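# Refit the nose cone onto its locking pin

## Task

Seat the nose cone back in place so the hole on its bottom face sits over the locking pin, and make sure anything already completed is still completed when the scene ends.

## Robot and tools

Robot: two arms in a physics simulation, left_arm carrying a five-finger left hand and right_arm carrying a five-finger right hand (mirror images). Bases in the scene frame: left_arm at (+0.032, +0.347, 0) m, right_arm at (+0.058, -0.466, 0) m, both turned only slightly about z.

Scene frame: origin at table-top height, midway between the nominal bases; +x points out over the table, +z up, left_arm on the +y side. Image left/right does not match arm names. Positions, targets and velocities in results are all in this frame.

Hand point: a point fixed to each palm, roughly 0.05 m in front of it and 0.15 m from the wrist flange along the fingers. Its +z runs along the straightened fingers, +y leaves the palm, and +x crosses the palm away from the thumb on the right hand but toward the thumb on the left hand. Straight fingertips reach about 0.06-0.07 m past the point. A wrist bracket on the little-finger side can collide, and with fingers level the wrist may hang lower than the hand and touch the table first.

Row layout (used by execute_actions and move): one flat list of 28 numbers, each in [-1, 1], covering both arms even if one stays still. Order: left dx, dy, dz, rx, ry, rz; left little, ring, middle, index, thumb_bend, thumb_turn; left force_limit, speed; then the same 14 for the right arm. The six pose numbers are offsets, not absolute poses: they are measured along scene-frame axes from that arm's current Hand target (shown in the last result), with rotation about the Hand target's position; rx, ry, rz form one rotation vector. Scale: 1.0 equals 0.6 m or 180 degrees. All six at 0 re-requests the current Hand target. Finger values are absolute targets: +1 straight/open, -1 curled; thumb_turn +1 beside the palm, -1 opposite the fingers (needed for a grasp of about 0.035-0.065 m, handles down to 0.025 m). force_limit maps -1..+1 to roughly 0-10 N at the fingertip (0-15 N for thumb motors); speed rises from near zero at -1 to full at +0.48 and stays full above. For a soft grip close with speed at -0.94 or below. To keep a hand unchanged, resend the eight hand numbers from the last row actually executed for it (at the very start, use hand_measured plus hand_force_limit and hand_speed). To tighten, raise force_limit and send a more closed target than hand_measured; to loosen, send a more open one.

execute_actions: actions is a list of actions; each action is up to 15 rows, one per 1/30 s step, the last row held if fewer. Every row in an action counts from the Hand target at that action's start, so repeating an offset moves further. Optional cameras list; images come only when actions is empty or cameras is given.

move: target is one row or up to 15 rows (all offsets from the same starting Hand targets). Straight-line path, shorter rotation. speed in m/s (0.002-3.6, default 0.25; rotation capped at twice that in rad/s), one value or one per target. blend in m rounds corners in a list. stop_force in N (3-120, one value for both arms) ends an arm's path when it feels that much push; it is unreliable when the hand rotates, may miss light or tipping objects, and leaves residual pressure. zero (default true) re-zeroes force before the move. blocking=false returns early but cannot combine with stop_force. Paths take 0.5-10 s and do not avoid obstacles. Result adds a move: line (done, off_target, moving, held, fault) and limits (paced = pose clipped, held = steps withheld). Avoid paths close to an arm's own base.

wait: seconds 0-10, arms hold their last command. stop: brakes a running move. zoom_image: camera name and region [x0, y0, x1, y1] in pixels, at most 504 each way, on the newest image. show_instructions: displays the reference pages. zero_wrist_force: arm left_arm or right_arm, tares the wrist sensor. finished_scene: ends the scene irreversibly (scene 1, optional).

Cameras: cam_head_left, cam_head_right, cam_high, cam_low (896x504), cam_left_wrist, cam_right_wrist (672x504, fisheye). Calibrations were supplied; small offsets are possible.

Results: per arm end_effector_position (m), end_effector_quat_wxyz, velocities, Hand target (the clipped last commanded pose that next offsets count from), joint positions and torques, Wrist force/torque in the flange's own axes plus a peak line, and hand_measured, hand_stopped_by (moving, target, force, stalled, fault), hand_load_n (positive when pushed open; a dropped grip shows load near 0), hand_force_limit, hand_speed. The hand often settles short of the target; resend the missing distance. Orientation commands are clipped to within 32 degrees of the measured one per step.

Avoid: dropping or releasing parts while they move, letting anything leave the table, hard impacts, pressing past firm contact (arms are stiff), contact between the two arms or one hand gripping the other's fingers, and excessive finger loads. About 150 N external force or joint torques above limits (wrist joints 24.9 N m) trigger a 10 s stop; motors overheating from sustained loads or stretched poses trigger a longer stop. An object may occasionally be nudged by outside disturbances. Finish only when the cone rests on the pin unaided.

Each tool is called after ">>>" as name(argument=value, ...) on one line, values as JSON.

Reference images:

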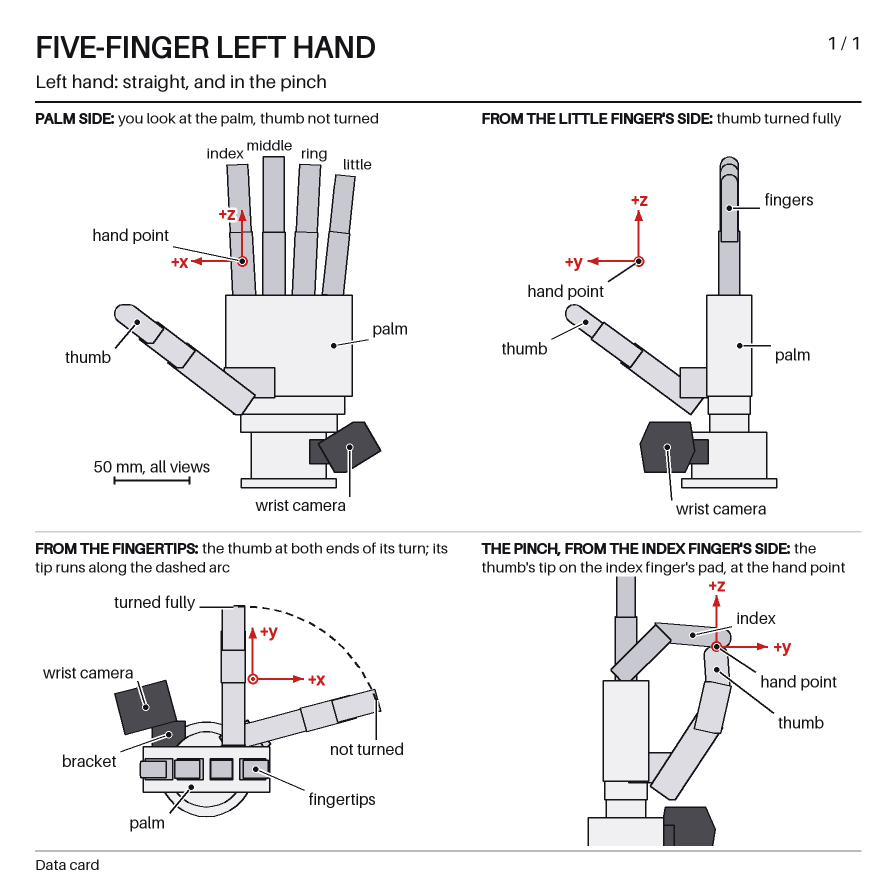

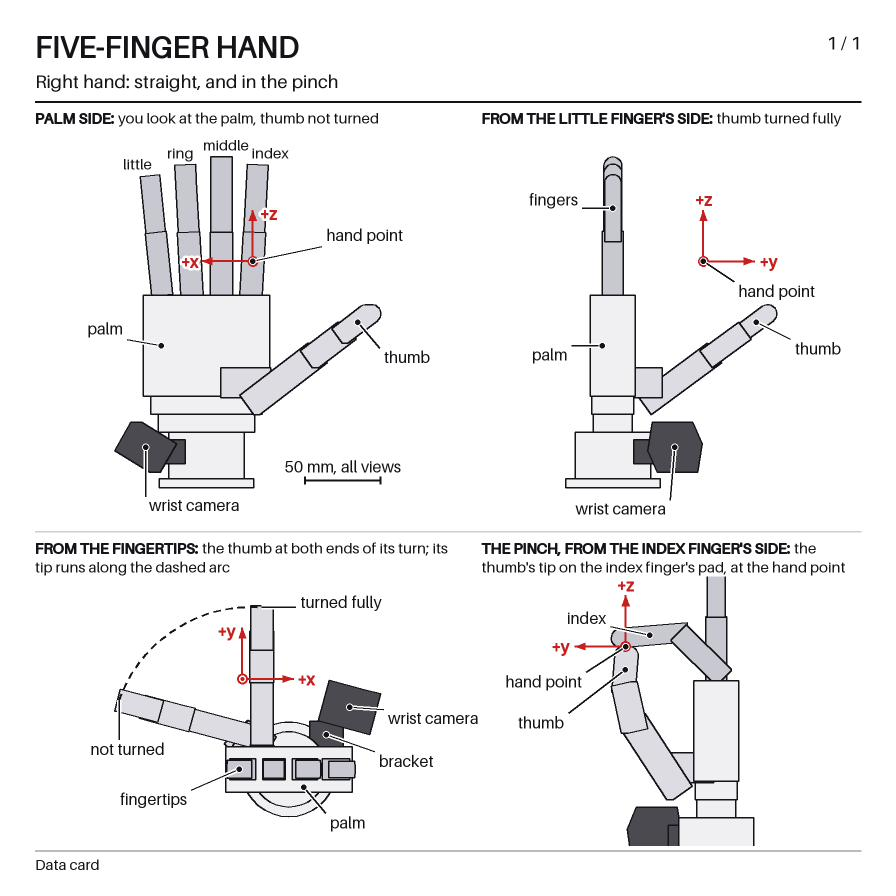

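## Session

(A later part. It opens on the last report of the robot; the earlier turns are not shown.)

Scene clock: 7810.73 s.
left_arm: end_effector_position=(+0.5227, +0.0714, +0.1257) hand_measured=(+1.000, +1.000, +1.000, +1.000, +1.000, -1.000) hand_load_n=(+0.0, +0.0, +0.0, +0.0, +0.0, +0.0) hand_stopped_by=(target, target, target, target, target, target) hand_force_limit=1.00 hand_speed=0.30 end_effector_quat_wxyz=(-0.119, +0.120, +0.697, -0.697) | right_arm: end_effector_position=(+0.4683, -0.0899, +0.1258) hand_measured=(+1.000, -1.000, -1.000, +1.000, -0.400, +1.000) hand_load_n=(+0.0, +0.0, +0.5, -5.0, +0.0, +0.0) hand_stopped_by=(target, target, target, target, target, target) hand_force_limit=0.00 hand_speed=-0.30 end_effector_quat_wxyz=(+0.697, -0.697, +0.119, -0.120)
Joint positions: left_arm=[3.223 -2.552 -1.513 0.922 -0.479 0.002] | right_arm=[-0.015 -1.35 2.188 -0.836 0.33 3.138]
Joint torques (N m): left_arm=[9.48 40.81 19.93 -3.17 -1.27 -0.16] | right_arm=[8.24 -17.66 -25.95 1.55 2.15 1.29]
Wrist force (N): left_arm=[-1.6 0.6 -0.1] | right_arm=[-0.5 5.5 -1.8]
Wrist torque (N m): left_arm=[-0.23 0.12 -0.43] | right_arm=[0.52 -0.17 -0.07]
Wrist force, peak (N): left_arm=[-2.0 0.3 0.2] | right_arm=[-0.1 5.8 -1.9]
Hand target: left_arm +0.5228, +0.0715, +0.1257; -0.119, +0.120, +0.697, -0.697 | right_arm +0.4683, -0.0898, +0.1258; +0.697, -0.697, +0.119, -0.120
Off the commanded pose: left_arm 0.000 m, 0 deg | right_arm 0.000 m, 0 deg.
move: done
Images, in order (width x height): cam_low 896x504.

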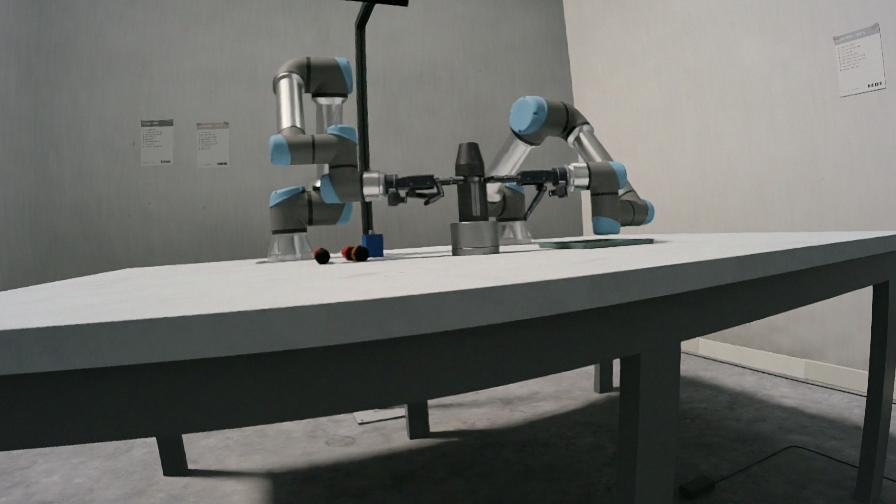

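>>> move(target=[[0.0111,0.0314,0.001,0,0,0,1,1,1,1,1,-1,1,0.3,0,0,0,0,0,0,1,-1,-1,1,-0.4,1,0,-0.3],[0.0111,0.0314,0.001,0,0,0,1,1,1,1,1,-1,1,0.3,0.01113,0.03142,0,0,0,0,1,-1,-1,1,-0.4,1,0,-0.3]], speed=[0.03,0.01], cameras=["cam_low","cam_left_wrist"])

>>> zoom_image(camera="cam_low", region=[445, 135, 505, 195])

Scene clock: 8154.20 s.
left_arm: end_effector_position=(+0.5294, +0.0904, +0.1263) hand_measured=(+1.000, +1.000, +1.000, +1.000, +1.000, -1.000) hand_load_n=(+0.0, -0.5, +0.0, +0.0, +0.0, +0.0) hand_stopped_by=(target, target, target, target, target, target) hand_force_limit=1.00 hand_speed=0.30 end_effector_quat_wxyz=(-0.119, +0.120, +0.697, -0.697) | right_arm: end_effector_position=(+0.4750, -0.0710, +0.1258) hand_measured=(+1.000, -1.000, -1.000, +1.000, -0.400, +1.000) hand_load_n=(+0.0, +0.0, +0.0, -3.0, +0.0, +0.0) hand_stopped_by=(target, target, target, target, target, target) hand_force_limit=0.00 hand_speed=-0.30 end_effector_quat_wxyz=(+0.697, -0.697, +0.119, -0.120)
Joint positions: left_arm=[3.253 -2.559 -1.494 0.909 -0.509 0.002] | right_arm=[0.037 -1.324 2.151 -0.826 0.382 3.139]
Joint torques (N m): left_arm=[8.71 41.37 20.68 -2.97 -1 0.01] | right_arm=[9.27 -21.02 -23.32 1.63 1.73 1.5]
Wrist force (N): left_arm=[-1.6 0.4 0.0] | right_arm=[1.1 2.9 -1.3]
Wrist torque (N m): left_arm=[-0.27 0.12 -0.42] | right_arm=[0.51 -0.04 0.03]
Wrist force, peak (N): left_arm=[-2.2 0.3 0.0] | right_arm=[-0.4 6.3 -2.0]
Hand target: left_arm +0.5294, +0.0904, +0.1263; -0.119, +0.120, +0.697, -0.697 | right_arm +0.4750, -0.0709, +0.1258; +0.697, -0.697, +0.119, -0.120
Off the commanded pose: left_arm 0.000 m, 0 deg | right_arm 0.000 m, 0 deg.
move: done
camera_calibration:
cam_left_wrist: T_world_to_cam=[[-0.222596, 0.100158, 0.969752, -0.0186789], [-0.636958, 0.738109, -0.22244, 0.306316], [-0.738062, -0.667206, -0.100504, 0.58149], [0, 0, 0, 1]] pos_world=[0.620128, 0.16375, 0.144693]
Images, in order (width x height): cam_low 896x504, cam_left_wrist 672x504.

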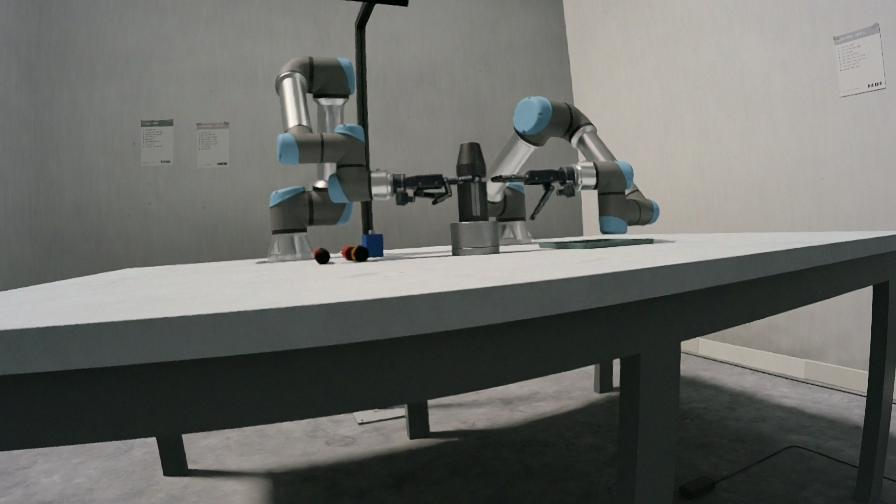

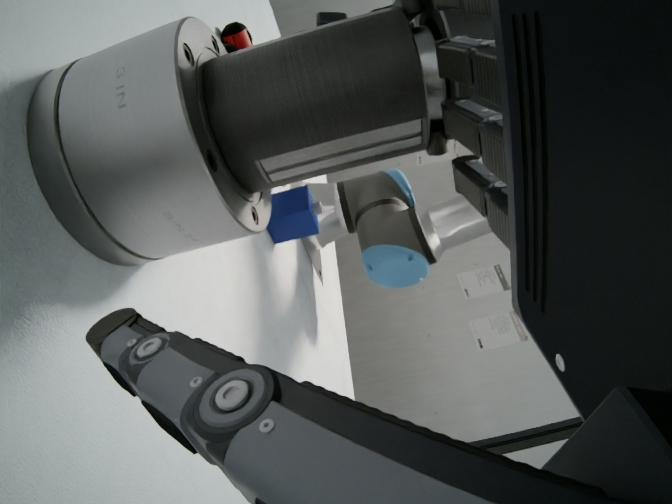

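Scaled by 8.400 from the camera's 896x504 image, which has a finer 1280x720 frame.

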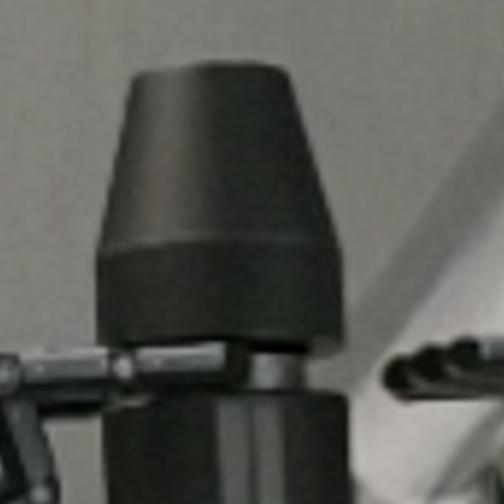

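>>> move(target=[0.0195,0.055,0.05,0,0,0,1,1,1,1,1,-1,1,0.3,0.00149,0.0042,0.006,0.01204,-0.00427,0,1,-1,-1,1,-0.4,1,0,-0.3], speed=0.02, cameras=["cam_low"])

>>> zoom_image(camera="cam_low", region=[445, 135, 505, 195])

Scene clock: 8163.57 s.
left_arm: end_effector_position=(+0.5411, +0.1233, +0.1563) hand_measured=(+1.000, +1.000, +1.000, +1.000, +1.000, -1.000) hand_load_n=(+0.0, +0.0, +0.0, +0.0, +0.0, +0.0) hand_stopped_by=(target, target, target, target, target, target) hand_force_limit=1.00 hand_speed=0.30 end_effector_quat_wxyz=(-0.119, +0.120, +0.697, -0.697) | right_arm: end_effector_position=(+0.4759, -0.0684, +0.1294) hand_measured=(+1.000, -1.000, -1.000, +0.998, -0.400, +1.000) hand_load_n=(-9.5, +0.0, +0.0, -10.0, +0.0, +0.0) hand_stopped_by=(target, target, target, target, target, target) hand_force_limit=0.00 hand_speed=-0.30 end_effector_quat_wxyz=(+0.711, -0.683, +0.116, -0.122)
Joint positions: left_arm=[3.303 -2.521 -1.464 0.842 -0.559 0.002] | right_arm=[0.038 -1.328 2.184 -0.962 0.385 3.237]
Joint torques (N m): left_arm=[9.77 60.92 21.32 -2.95 -1.25 -1.22] | right_arm=[7.26 -40.2 -9.47 -5.61 2.48 2.22]
Wrist force (N): left_arm=[-1.8 0.3 0.0] | right_arm=[0.9 22.0 -2.2]
Wrist torque (N m): left_arm=[-0.29 0.16 -0.43] | right_arm=[0.38 -0.12 0.61]
Wrist force, peak (N): left_arm=[-2.0 0.3 0.1] | right_arm=[0.7 22.4 -2.1]
Hand target: left_arm +0.5411, +0.1234, +0.1563; -0.119, +0.120, +0.697, -0.697 | right_arm +0.4759, -0.0684, +0.1294; +0.711, -0.683, +0.116, -0.122
Off the commanded pose: left_arm 0.000 m, 0 deg | right_arm 0.000 m, 0 deg.
move: done
Images, in order (width x height): cam_low 896x504.

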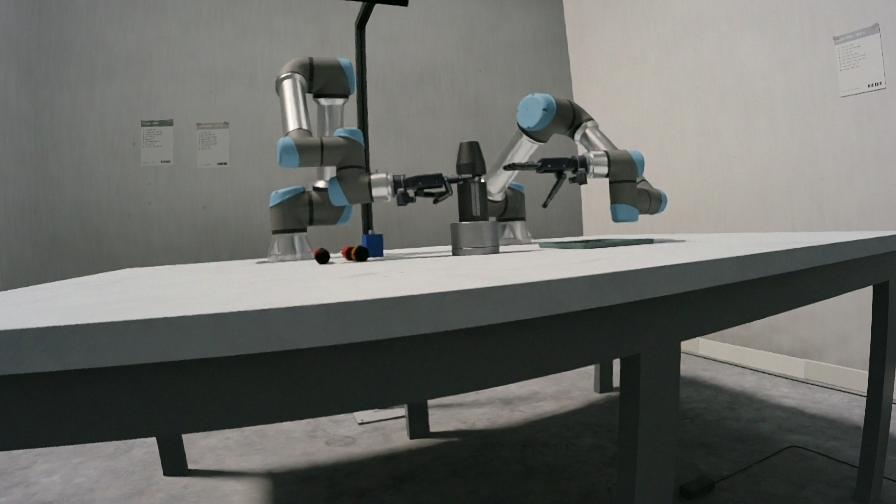

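Scaled by 8.400 from the camera's 896x504 image, which has a finer 1280x720 frame.

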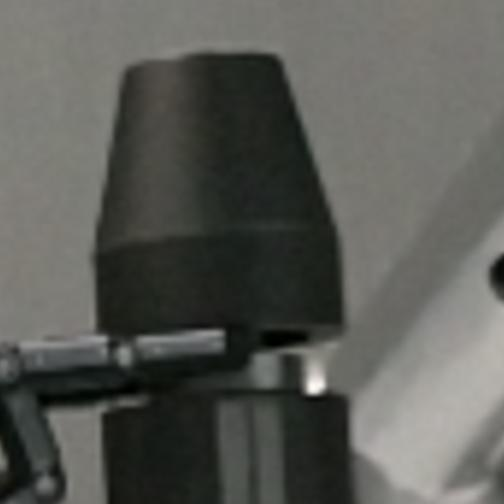

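>>> move(target=[0.02,0.07,0.1,0,0,0,1,1,1,1,1,-1,1,0.3,0,0,0.376,0,0,0,1,-1,-1,1,-0.4,1,0,-0.3], speed=0.06)

>>> move(target=[0.015,0.078,0.2145,-0.2260,0.4465,0.0415,1,1,1,1,1,-1,1,0.3,0,0,0,0,0,0,1,-1,-1,1,-0.4,1,0,-0.3], speed=0.2, cameras=["cam_head_left","cam_high","cam_left_wrist"])

Scene clock: 8250.13 s.
left_arm: end_effector_position=(+0.5531, +0.1654, +0.2163) hand_measured=(+1.000, +1.000, +1.000, +1.000, +1.000, -1.000) hand_load_n=(+0.0, +0.0, +0.0, +0.0, +0.0, +0.0) hand_stopped_by=(target, target, target, target, target, target) hand_force_limit=1.00 hand_speed=0.30 end_effector_quat_wxyz=(-0.119, +0.120, +0.697, -0.697) | right_arm: end_effector_position=(+0.4759, -0.0684, +0.3549) hand_measured=(+1.000, -1.000, -1.000, +0.998, -0.400, +1.000) hand_load_n=(-9.0, +0.0, +0.0, -10.0, +0.0, +0.0) hand_stopped_by=(target, target, target, target, target, target) hand_force_limit=0.00 hand_speed=-0.30 end_effector_quat_wxyz=(+0.711, -0.683, +0.116, -0.122)
Joint positions: left_arm=[3.365 -2.444 -1.418 0.72 -0.62 0.002] | right_arm=[0.038 -1.628 1.84 -0.318 0.385 3.238]
Joint torques (N m): left_arm=[9.17 61.4 21.76 -3.09 -1.04 -1.13] | right_arm=[5.2 -33.91 -36.92 -0.38 -0.52 -2.54]
Wrist force (N): left_arm=[-1.6 0.5 -0.2] | right_arm=[0.7 22.0 -2.1]
Wrist torque (N m): left_arm=[-0.25 0.12 -0.41] | right_arm=[0.36 -0.10 0.69]
Wrist force, peak (N): left_arm=[-2.0 0.5 -0.4] | right_arm=[0.7 23.4 -2.7]
Hand target: left_arm +0.5531, +0.1654, +0.2163; -0.119, +0.120, +0.697, -0.697 | right_arm +0.4759, -0.0684, +0.3550; +0.711, -0.683, +0.116, -0.122
Off the commanded pose: left_arm 0.000 m, 0 deg | right_arm 0.000 m, 0 deg.
move: done

Scene clock: 8254.77 s.
left_arm: end_effector_position=(+0.5621, +0.2122, +0.3450) hand_measured=(+1.000, +1.000, +1.000, +1.000, +1.000, -1.000) hand_load_n=(+0.0, +0.0, +0.0, +0.0, +0.0, +0.0) hand_stopped_by=(target, target, target, target, target, target) hand_force_limit=1.00 hand_speed=0.30 end_effector_quat_wxyz=(+0.444, +0.358, -0.200, +0.796) | right_arm: end_effector_position=(+0.4759, -0.0684, +0.3550) hand_measured=(+1.000, -1.000, -1.000, +0.998, -0.400, +1.000) hand_load_n=(-9.5, +0.0, +0.0, -10.0, +0.0, +0.0) hand_stopped_by=(target, target, target, target, target, target) hand_force_limit=0.00 hand_speed=-0.30 end_effector_quat_wxyz=(+0.711, -0.683, +0.116, -0.122)
Joint positions: left_arm=[3.435 -2.088 -2.178 -0.668 -0.747 0.299] | right_arm=[0.038 -1.628 1.84 -0.317 0.385 3.238]
Joint torques (N m): left_arm=[8.35 45.05 3.1 0.15 -2.11 1.93] | right_arm=[7.02 -23.07 -39.15 -0.27 2.1 -2.43]
Wrist force (N): left_arm=[-1.0 -0.1 0.3] | right_arm=[0.7 22.0 -2.5]
Wrist torque (N m): left_arm=[-0.08 -0.13 -0.31] | right_arm=[0.40 -0.06 0.69]
Wrist force, peak (N): left_arm=[-2.1 0.2 0.2] | right_arm=[0.6 22.4 -2.6]
Hand target: left_arm +0.5621, +0.2122, +0.3450; +0.444, +0.358, -0.200, +0.796 | right_arm +0.4759, -0.0684, +0.3550; +0.711, -0.683, +0.116, -0.122
Off the commanded pose: left_arm 0.000 m, 0 deg | right_arm 0.000 m, 0 deg.
move: done
camera_calibration:
cam_left_wrist: T_world_to_cam=[[0.733426, 0.658459, 0.168873, -0.615163], [-0.673434, 0.669975, 0.312442, 0.136285], [0.0925893, -0.342878, 0.934806, -0.184109], [0, 0, 0, 1]] pos_world=[0.560002, 0.250625, 0.23341]
Images, in order (width x height): cam_head_left 896x504, cam_high 896x504, cam_left_wrist 672x504.

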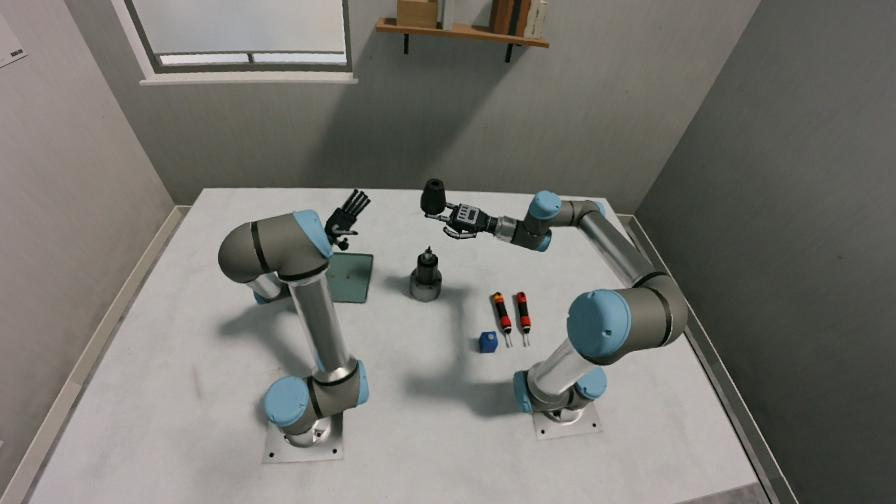

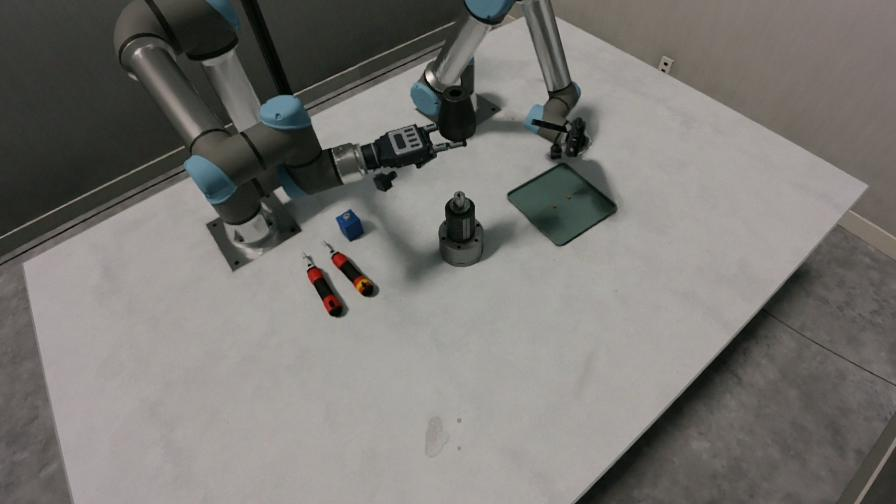

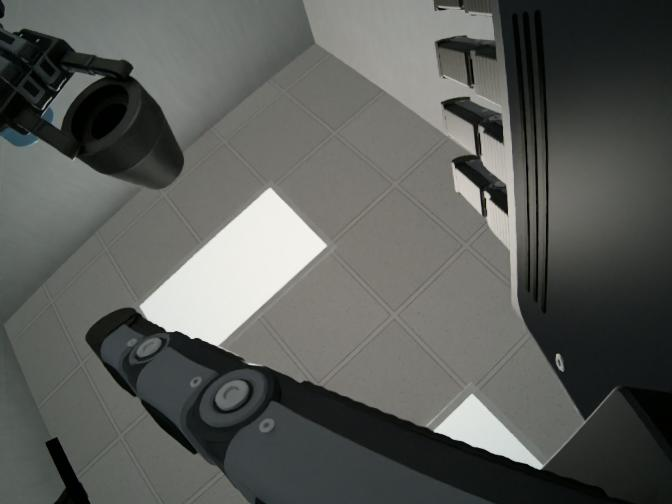

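>>> move(target=[-0.0905,-0.3528,-0.0167,0,0,0,1,1,1,1,1,-1,1,0.3,0,0,0,0,0,0,1,-1,-1,1,-0.4,1,0,-0.3], speed=0.08, stop_force=10, cameras=["cam_low","cam_high","cam_left_wrist"])

Scene clock: 8265.23 s.
left_arm: end_effector_position=(+0.5078, +0.0005, +0.3350) hand_measured=(+1.000, +1.000, +1.000, +1.000, +1.000, -1.000) hand_load_n=(+0.0, +0.0, +0.0, +0.0, +0.0, -0.5) hand_stopped_by=(target, target, target, target, target, target) hand_force_limit=1.00 hand_speed=0.30 end_effector_quat_wxyz=(+0.444, +0.358, -0.200, +0.796) | right_arm: end_effector_position=(+0.4759, -0.0684, +0.3550) hand_measured=(+1.000, -1.000, -1.000, +0.998, -0.400, +1.000) hand_load_n=(-9.5, +0.0, +0.0, -10.0, -0.5, +0.0) hand_stopped_by=(target, target, target, target, target, target) hand_force_limit=0.00 hand_speed=-0.30 end_effector_quat_wxyz=(+0.711, -0.683, +0.116, -0.122)
Joint positions: left_arm=[2.995 -2.015 -2.199 -1.093 -0.927 0.845] | right_arm=[0.038 -1.628 1.84 -0.317 0.385 3.238]
Joint torques (N m): left_arm=[-8.93 23.41 20.57 0.44 -1.8 2.11] | right_arm=[7.23 -20.24 -39.01 -0.44 2.08 -2.26]
Wrist force (N): left_arm=[-1.2 -0.7 0.0] | right_arm=[0.6 21.8 -2.1]
Wrist torque (N m): left_arm=[-0.17 -0.11 -0.31] | right_arm=[0.35 -0.06 0.67]
Wrist force, peak (N): left_arm=[-1.4 -0.4 0.3] | right_arm=[1.0 22.5 -2.2]
Hand target: left_arm +0.5078, +0.0005, +0.3350; +0.444, +0.358, -0.200, +0.796 | right_arm +0.4759, -0.0684, +0.3550; +0.711, -0.683, +0.116, -0.122
Off the commanded pose: left_arm 0.000 m, 0 deg | right_arm 0.000 m, 0 deg.
move: done
camera_calibration:
cam_left_wrist: T_world_to_cam=[[0.733422, 0.658504, 0.168714, -0.434218], [-0.673412, 0.669951, 0.312542, 0.244642], [0.0927796, -0.34284, 0.934801, -0.242417], [0, 0, 0, 1]] pos_world=[0.505701, 0.0389254, 0.22341]
Images, in order (width x height): cam_high 896x504, cam_low 896x504, cam_left_wrist 672x504.

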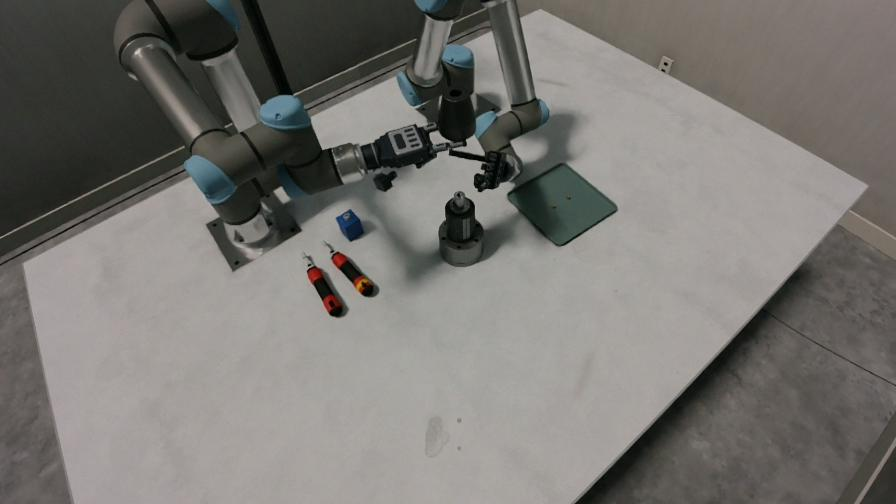

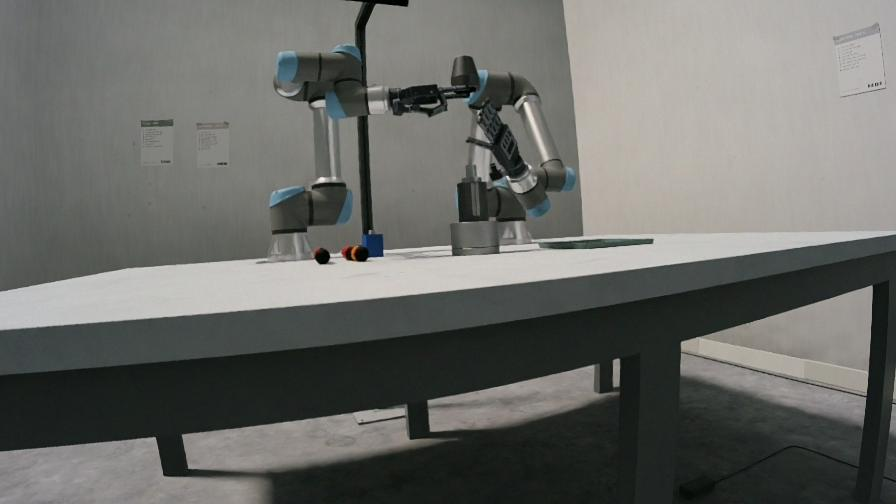

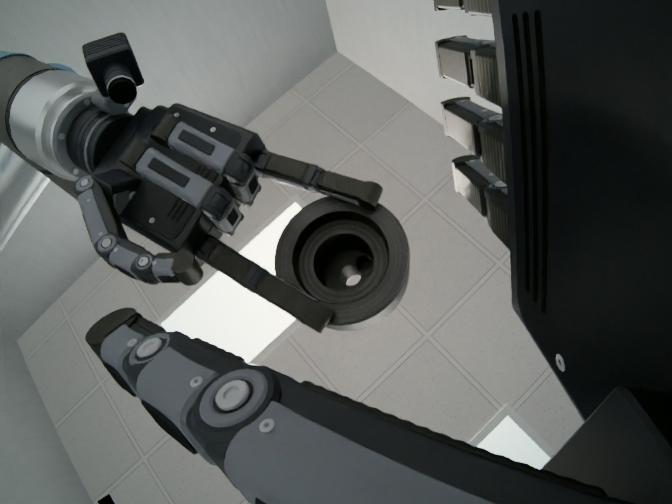

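Excellent view. Zooming in.

>>> zoom_image(camera="cam_left_wrist", region=[260, 170, 430, 340])

>>> zoom_image(camera="cam_left_wrist", region=[305, 220, 395, 310])

>>> zoom_image(camera="cam_left_wrist", region=[325, 240, 381, 296])

Scaled by 2.965 from the camera's 672x504 image, which has a finer 960x720 frame.

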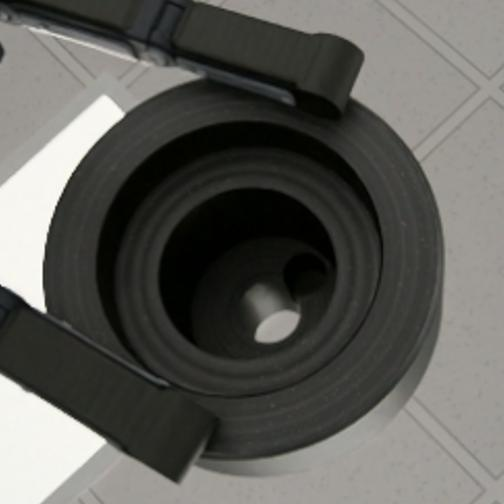

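Scaled by 5.600 from the camera's 672x504 image, which has a finer 960x720 frame.

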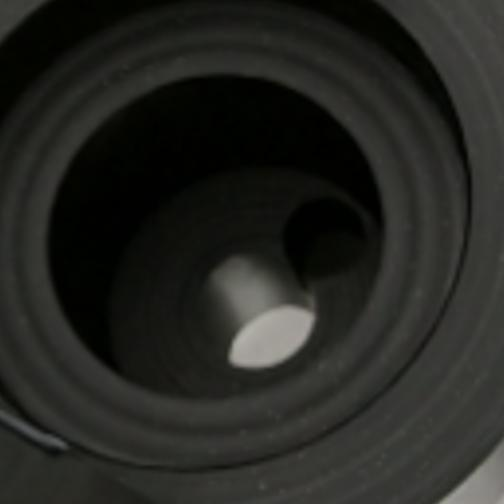

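Scaled by 9.000 from the camera's 672x504 image, which has a finer 960x720 frame.

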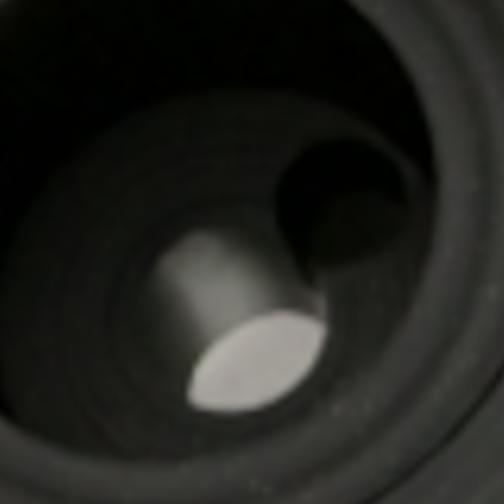

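>>> move(target=[0.0905,0.3528,0,0,0,0,1,1,1,1,1,-1,1,0.3,0,0,0,0,0,0,1,-1,-1,1,-0.4,1,0,-0.3], speed=0.12)

>>> move(target=[0,0,0,0,0,0,1,1,1,1,1,-1,1,0.3,0,0,-0.28,0,0,0,1,-1,-1,1,-0.4,1,0,-0.3], speed=0.04, stop_force=6, cameras=["cam_low","cam_high"])

>>> zoom_image(camera="cam_low", region=[440, 105, 510, 195])

Scene clock: 8402.03 s.
left_arm: end_effector_position=(+0.5621, +0.2121, +0.3350) hand_measured=(+1.000, +1.000, +1.000, +1.000, +1.000, -1.000) hand_load_n=(+0.0, +0.0, +0.0, +0.0, +0.0, +0.0) hand_stopped_by=(target, target, target, target, target, target) hand_force_limit=1.00 hand_speed=0.30 end_effector_quat_wxyz=(+0.444, +0.358, -0.200, +0.796) | right_arm: end_effector_position=(+0.4759, -0.0684, +0.3550) hand_measured=(+1.000, -1.000, -1.000, +0.998, -0.400, +1.000) hand_load_n=(-9.0, +0.0, +0.0, -10.0, +0.0, -0.5) hand_stopped_by=(target, target, target, target, target, target) hand_force_limit=0.00 hand_speed=-0.30 end_effector_quat_wxyz=(+0.711, -0.683, +0.116, -0.122)
Joint positions: left_arm=[3.434 -2.114 -2.179 -0.642 -0.747 0.3] | right_arm=[0.038 -1.628 1.84 -0.317 0.385 3.238]
Joint torques (N m): left_arm=[6.94 26.11 19.26 4.63 0.28 -1.99] | right_arm=[7.28 -20.72 -38.76 -0.38 2.22 -2.4]
Wrist force (N): left_arm=[-0.9 -0.2 0.1] | right_arm=[0.7 21.8 -2.2]
Wrist torque (N m): left_arm=[-0.08 -0.15 -0.19] | right_arm=[0.34 -0.08 0.67]
Wrist force, peak (N): left_arm=[-1.3 -0.6 0.3] | right_arm=[0.7 22.6 -2.4]
Hand target: left_arm +0.5621, +0.2122, +0.3350; +0.444, +0.358, -0.200, +0.796 | right_arm +0.4759, -0.0684, +0.3550; +0.711, -0.683, +0.116, -0.122
Off the commanded pose: left_arm 0.000 m, 0 deg | right_arm 0.000 m, 0 deg.
move: done

Scene clock: 8407.30 s.
left_arm: end_effector_position=(+0.5621, +0.2122, +0.3350) hand_measured=(+1.000, +1.000, +1.000, +1.000, +1.000, -1.000) hand_load_n=(+0.0, +0.0, +0.0, +0.0, +0.0, +0.0) hand_stopped_by=(target, target, target, target, target, target) hand_force_limit=1.00 hand_speed=0.30 end_effector_quat_wxyz=(+0.444, +0.358, -0.200, +0.796) | right_arm: end_effector_position=(+0.4759, -0.0684, +0.1870) hand_measured=(+1.000, -1.000, -1.000, +0.998, -0.400, +1.000) hand_load_n=(-9.5, +0.0, -0.5, -10.5, +0.5, +0.0) hand_stopped_by=(target, target, target, target, target, target) hand_force_limit=0.00 hand_speed=-0.30 end_effector_quat_wxyz=(+0.711, -0.683, +0.116, -0.122)
Joint positions: left_arm=[3.435 -2.114 -2.179 -0.641 -0.747 0.299] | right_arm=[0.038 -1.441 2.124 -0.789 0.385 3.238]
Joint torques (N m): left_arm=[8.98 25.55 19.28 4.44 0.19 -1.74] | right_arm=[-4.27 -22.72 -13.05 -5.43 1.51 2.16]
Wrist force (N): left_arm=[-0.7 -0.4 0.2] | right_arm=[0.7 21.9 -2.2]
Wrist torque (N m): left_arm=[-0.13 -0.18 -0.18] | right_arm=[0.36 -0.09 0.60]
Wrist force, peak (N): left_arm=[-1.2 -0.6 0.2] | right_arm=[0.7 22.6 -2.3]
Hand target: left_arm +0.5621, +0.2122, +0.3350; +0.444, +0.358, -0.200, +0.796 | right_arm +0.4759, -0.0684, +0.1870; +0.711, -0.683, +0.116, -0.122
Off the commanded pose: left_arm 0.000 m, 0 deg | right_arm 0.000 m, 0 deg.
move: done
Images, in order (width x height): cam_high 896x504, cam_low 896x504.

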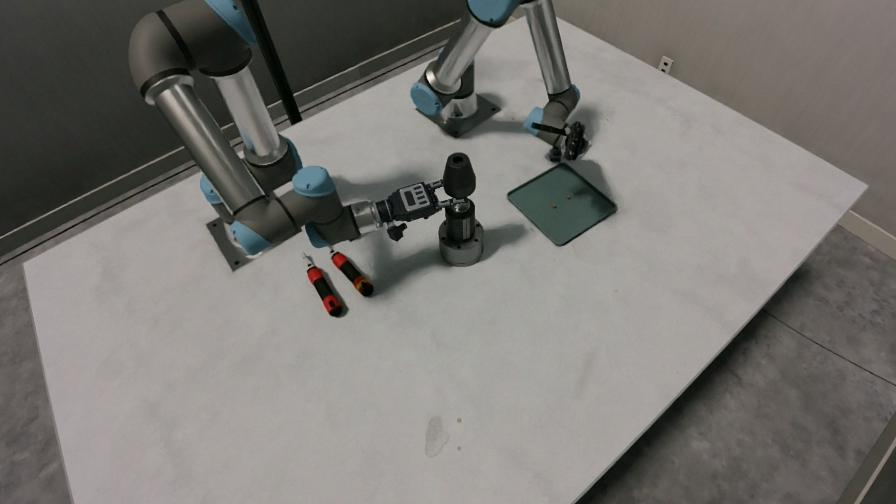

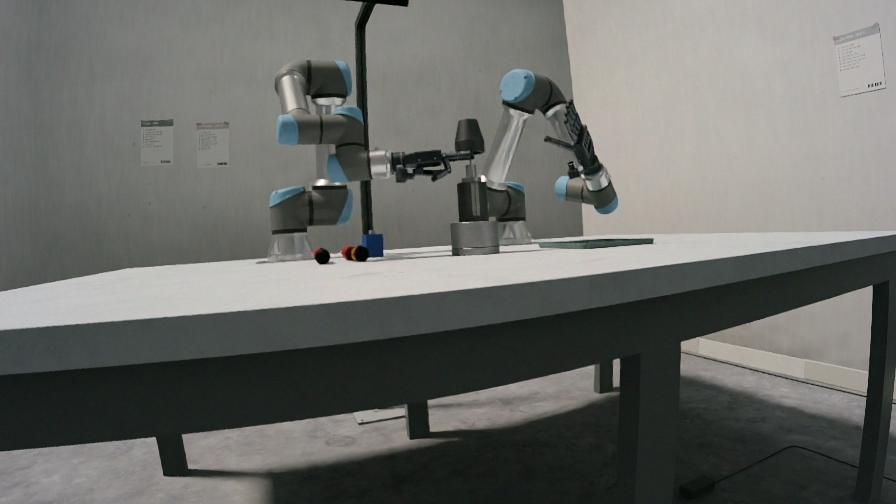

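Scaled by 5.600 from the camera's 896x504 image, which has a finer 1280x720 frame.

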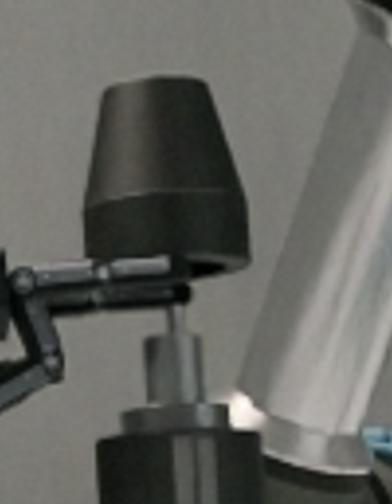

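>>> move(target=[0,0,0,0,0,0,1,1,1,1,1,-1,1,0.3,0,0,-0.0733,0,0,0,1,-1,-1,1,-0.4,1,0,-0.3], speed=0.015, stop_force=4, cameras=["cam_low"])

>>> zoom_image(camera="cam_low", region=[440, 115, 510, 195])

Scene clock: 8422.57 s.
left_arm: end_effector_position=(+0.5621, +0.2122, +0.3350) hand_measured=(+1.000, +1.000, +1.000, +1.000, +1.000, -1.000) hand_load_n=(+0.0, +0.0, +0.0, +0.0, +0.0, +0.0) hand_stopped_by=(target, target, target, target, target, target) hand_force_limit=1.00 hand_speed=0.30 end_effector_quat_wxyz=(+0.444, +0.358, -0.200, +0.796) | right_arm: end_effector_position=(+0.4759, -0.0684, +0.1430) hand_measured=(+1.000, -1.000, -1.000, +0.998, -0.400, +1.000) hand_load_n=(-9.0, +0.0, +0.0, -10.5, +0.0, +0.0) hand_stopped_by=(target, target, target, target, target, target) hand_force_limit=0.00 hand_speed=-0.30 end_effector_quat_wxyz=(+0.711, -0.683, +0.116, -0.122)
Joint positions: left_arm=[3.435 -2.114 -2.179 -0.641 -0.747 0.299] | right_arm=[0.038 -1.357 2.172 -0.921 0.385 3.238]
Joint torques (N m): left_arm=[8.86 25.37 19.31 4.26 0.22 -1.56] | right_arm=[5.24 -24.2 -10.42 -5.38 2.04 2.22]
Wrist force (N): left_arm=[-0.9 -0.2 0.1] | right_arm=[0.7 21.7 -2.2]
Wrist torque (N m): left_arm=[-0.09 -0.14 -0.19] | right_arm=[0.33 -0.08 0.59]
Wrist force, peak (N): left_arm=[-1.4 -0.3 0.0] | right_arm=[0.9 22.5 -2.3]
Hand target: left_arm +0.5621, +0.2122, +0.3350; +0.444, +0.358, -0.200, +0.796 | right_arm +0.4759, -0.0684, +0.1430; +0.711, -0.683, +0.116, -0.122
Off the commanded pose: left_arm 0.000 m, 0 deg | right_arm 0.000 m, 0 deg.
move: done
Images, in order (width x height): cam_low 896x504.

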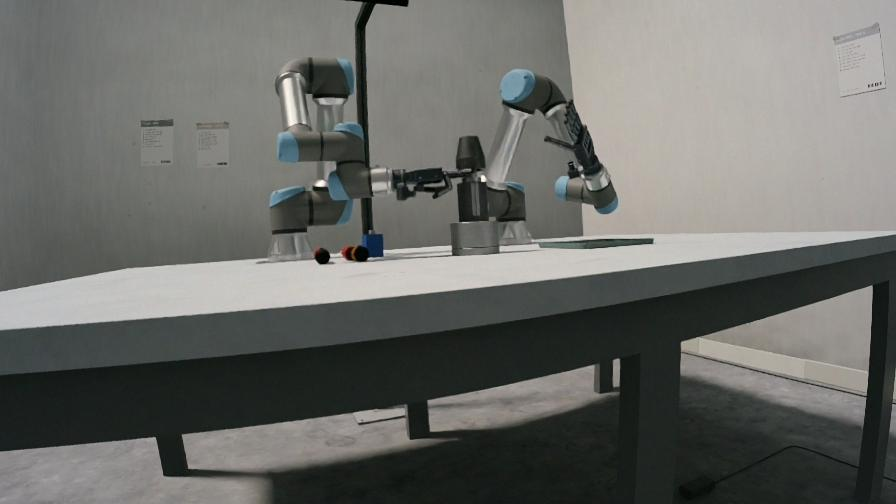

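Scaled by 6.300 from the camera's 896x504 image, which has a finer 1280x720 frame.

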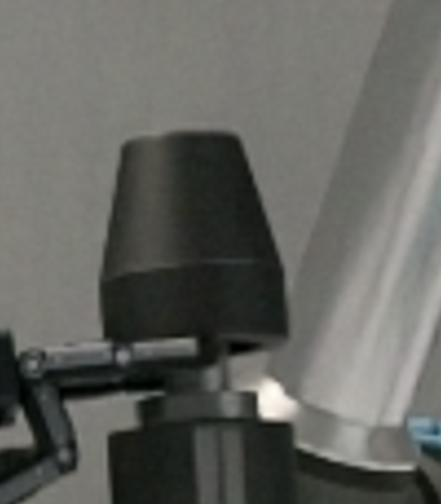

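>>> move(target=[0,0,0,0,0,0,1,1,1,1,1,-1,1,0.3,0.00695,0.01964,0,0,0,0,1,-1,-1,1,-0.4,1,0,-0.3], speed=0.008, cameras=["cam_low"])

>>> zoom_image(camera="cam_low", region=[440, 115, 510, 195])

Scene clock: 8438.03 s.
left_arm: end_effector_position=(+0.5621, +0.2122, +0.3350) hand_measured=(+1.000, +1.000, +1.000, +1.000, +1.000, -1.000) hand_load_n=(+0.0, +0.0, +0.0, +0.0, +0.0, +0.0) hand_stopped_by=(target, target, target, target, target, target) hand_force_limit=1.00 hand_speed=0.30 end_effector_quat_wxyz=(+0.444, +0.358, -0.200, +0.796) | right_arm: end_effector_position=(+0.4800, -0.0568, +0.1430) hand_measured=(+1.000, -1.000, -1.000, +0.998, -0.400, +1.000) hand_load_n=(-6.0, -1.5, -1.0, -10.0, +0.0, +0.0) hand_stopped_by=(target, target, target, target, target, target) hand_force_limit=0.00 hand_speed=-0.30 end_effector_quat_wxyz=(+0.711, -0.683, +0.116, -0.122) end_effector_velocity=(+0.000, +0.002, +0.000) end_effector_angular_velocity=(+0.000, +0.000, +0.002)
Joint positions: left_arm=[3.435 -2.114 -2.179 -0.641 -0.747 0.299] | right_arm=[0.069 -1.339 2.147 -0.907 0.415 3.23]
Joint velocities: left_arm=[within noise] | right_arm=[0.005 0.002 -0.003 0.002 0.003 -0.001]
Joint torques (N m): left_arm=[9 26 17.72 4.3 0.29 -1.56] | right_arm=[12.14 -25.18 -34.33 -1.3 2.45 -2.2]
Wrist force (N): left_arm=[-0.6 -0.4 0.4] | right_arm=[0.4 21.5 -19.2]
Wrist torque (N m): left_arm=[-0.14 -0.18 -0.16] | right_arm=[1.25 0.46 0.64]
Wrist force, peak (N): left_arm=[-1.3 -0.6 0.1] | right_arm=[0.6 27.3 -12.7]
Hand target: left_arm +0.5621, +0.2122, +0.3350; +0.444, +0.358, -0.200, +0.796 | right_arm +0.4801, -0.0566, +0.1430; +0.711, -0.683, +0.116, -0.122
Off the commanded pose: left_arm 0.000 m, 0 deg | right_arm 0.000 m, 0 deg.
move: done
Images, in order (width x height): cam_low 896x504.

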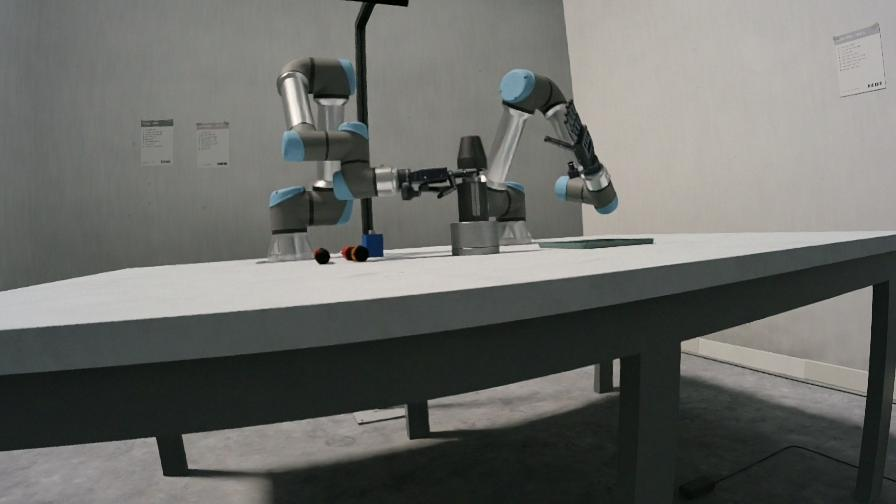

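Scaled by 6.300 from the camera's 896x504 image, which has a finer 1280x720 frame.

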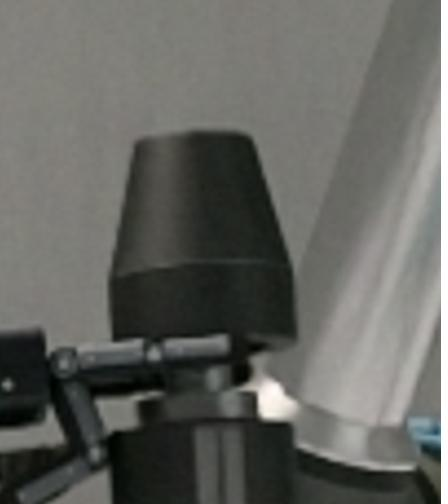

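>>> move(target=[0,0,0,0,0,0,1,1,1,1,1,-1,1,0.3,-0.0025,-0.00707,0,0,0,0,1,-1,-1,1,-0.4,1,0,-0.3], speed=0.008, cameras=["cam_low","cam_high"])

>>> zoom_image(camera="cam_low", region=[440, 130, 500, 190])

Scene clock: 8453.70 s.
left_arm: end_effector_position=(+0.5621, +0.2122, +0.3350) hand_measured=(+1.000, +1.000, +1.000, +1.000, +1.000, -1.000) hand_load_n=(+0.0, +0.0, +0.0, +0.0, +0.0, +0.0) hand_stopped_by=(target, target, target, target, target, target) hand_force_limit=1.00 hand_speed=0.30 end_effector_quat_wxyz=(+0.444, +0.358, -0.200, +0.796) | right_arm: end_effector_position=(+0.4786, -0.0608, +0.1430) hand_measured=(+1.000, -1.000, -1.000, +0.998, -0.400, +1.000) hand_load_n=(-5.5, +0.0, +0.0, -10.0, +0.0, +0.0) hand_stopped_by=(target, target, target, target, target, target) hand_force_limit=0.00 hand_speed=-0.30 end_effector_quat_wxyz=(+0.711, -0.683, +0.116, -0.122)
Joint positions: left_arm=[3.435 -2.114 -2.179 -0.641 -0.747 0.299] | right_arm=[0.058 -1.345 2.156 -0.911 0.405 3.232]
Joint torques (N m): left_arm=[8.39 25.88 18.51 4.27 0.31 -1.58] | right_arm=[-10.01 -40.73 -10.46 -5.53 -1.01 2.34]
Wrist force (N): left_arm=[-1.2 -0.3 -0.1] | right_arm=[0.8 21.8 -2.4]
Wrist torque (N m): left_arm=[-0.09 -0.12 -0.19] | right_arm=[0.50 -0.09 0.58]
Wrist force, peak (N): left_arm=[-1.4 -0.3 0.2] | right_arm=[0.3 21.1 -21.8]
Hand target: left_arm +0.5621, +0.2122, +0.3350; +0.444, +0.358, -0.200, +0.796 | right_arm +0.4786, -0.0609, +0.1430; +0.711, -0.683, +0.116, -0.122
Off the commanded pose: left_arm 0.000 m, 0 deg | right_arm 0.000 m, 0 deg.
move: done
Images, in order (width x height): cam_high 896x504, cam_low 896x504.

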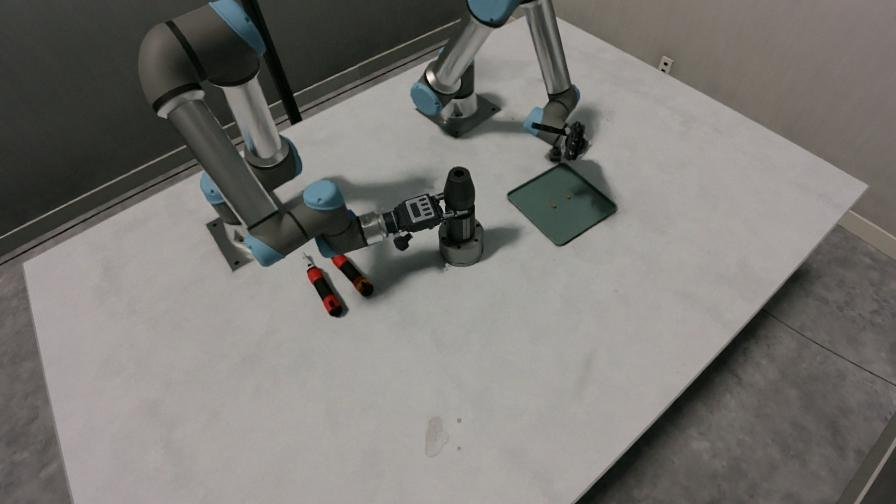

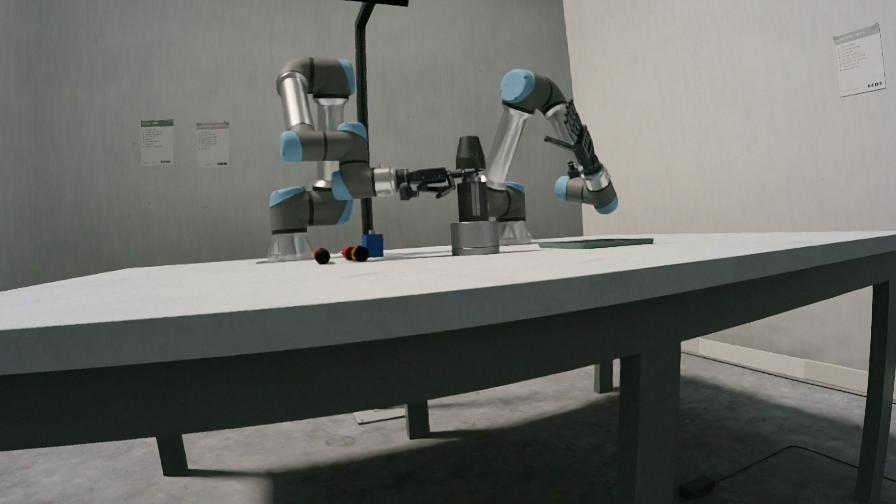

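Scaled by 8.400 from the camera's 896x504 image, which has a finer 1280x720 frame.

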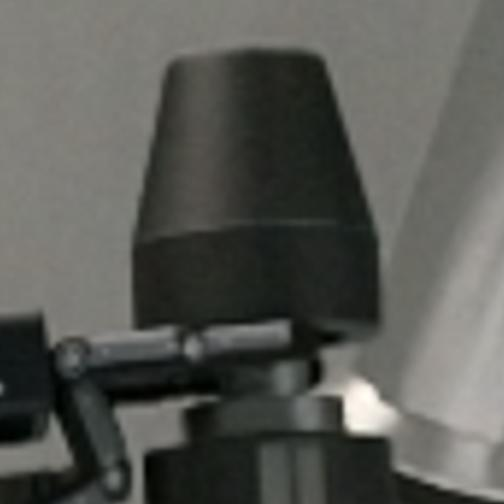

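>>> zoom_image(camera="cam_high", region=[430, 155, 500, 225])

>>> zoom_image(camera="cam_high", region=[380, 180, 500, 270])

Scaled by 7.200 from the camera's 896x504 image, which has a finer 1280x720 frame.

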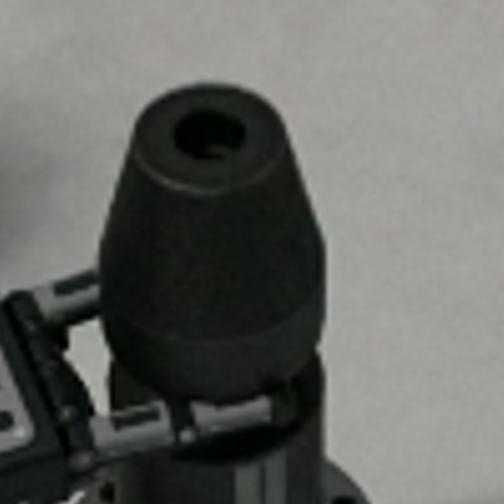

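Scaled by 4.200 from the camera's 896x504 image, which has a finer 1280x720 frame.

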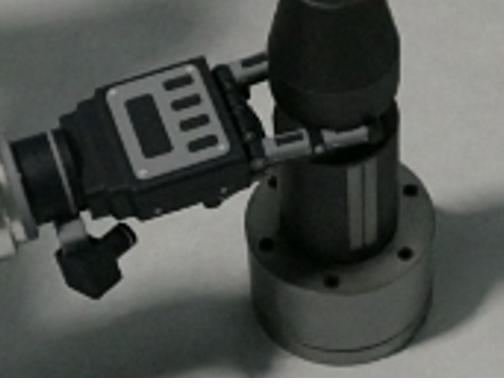

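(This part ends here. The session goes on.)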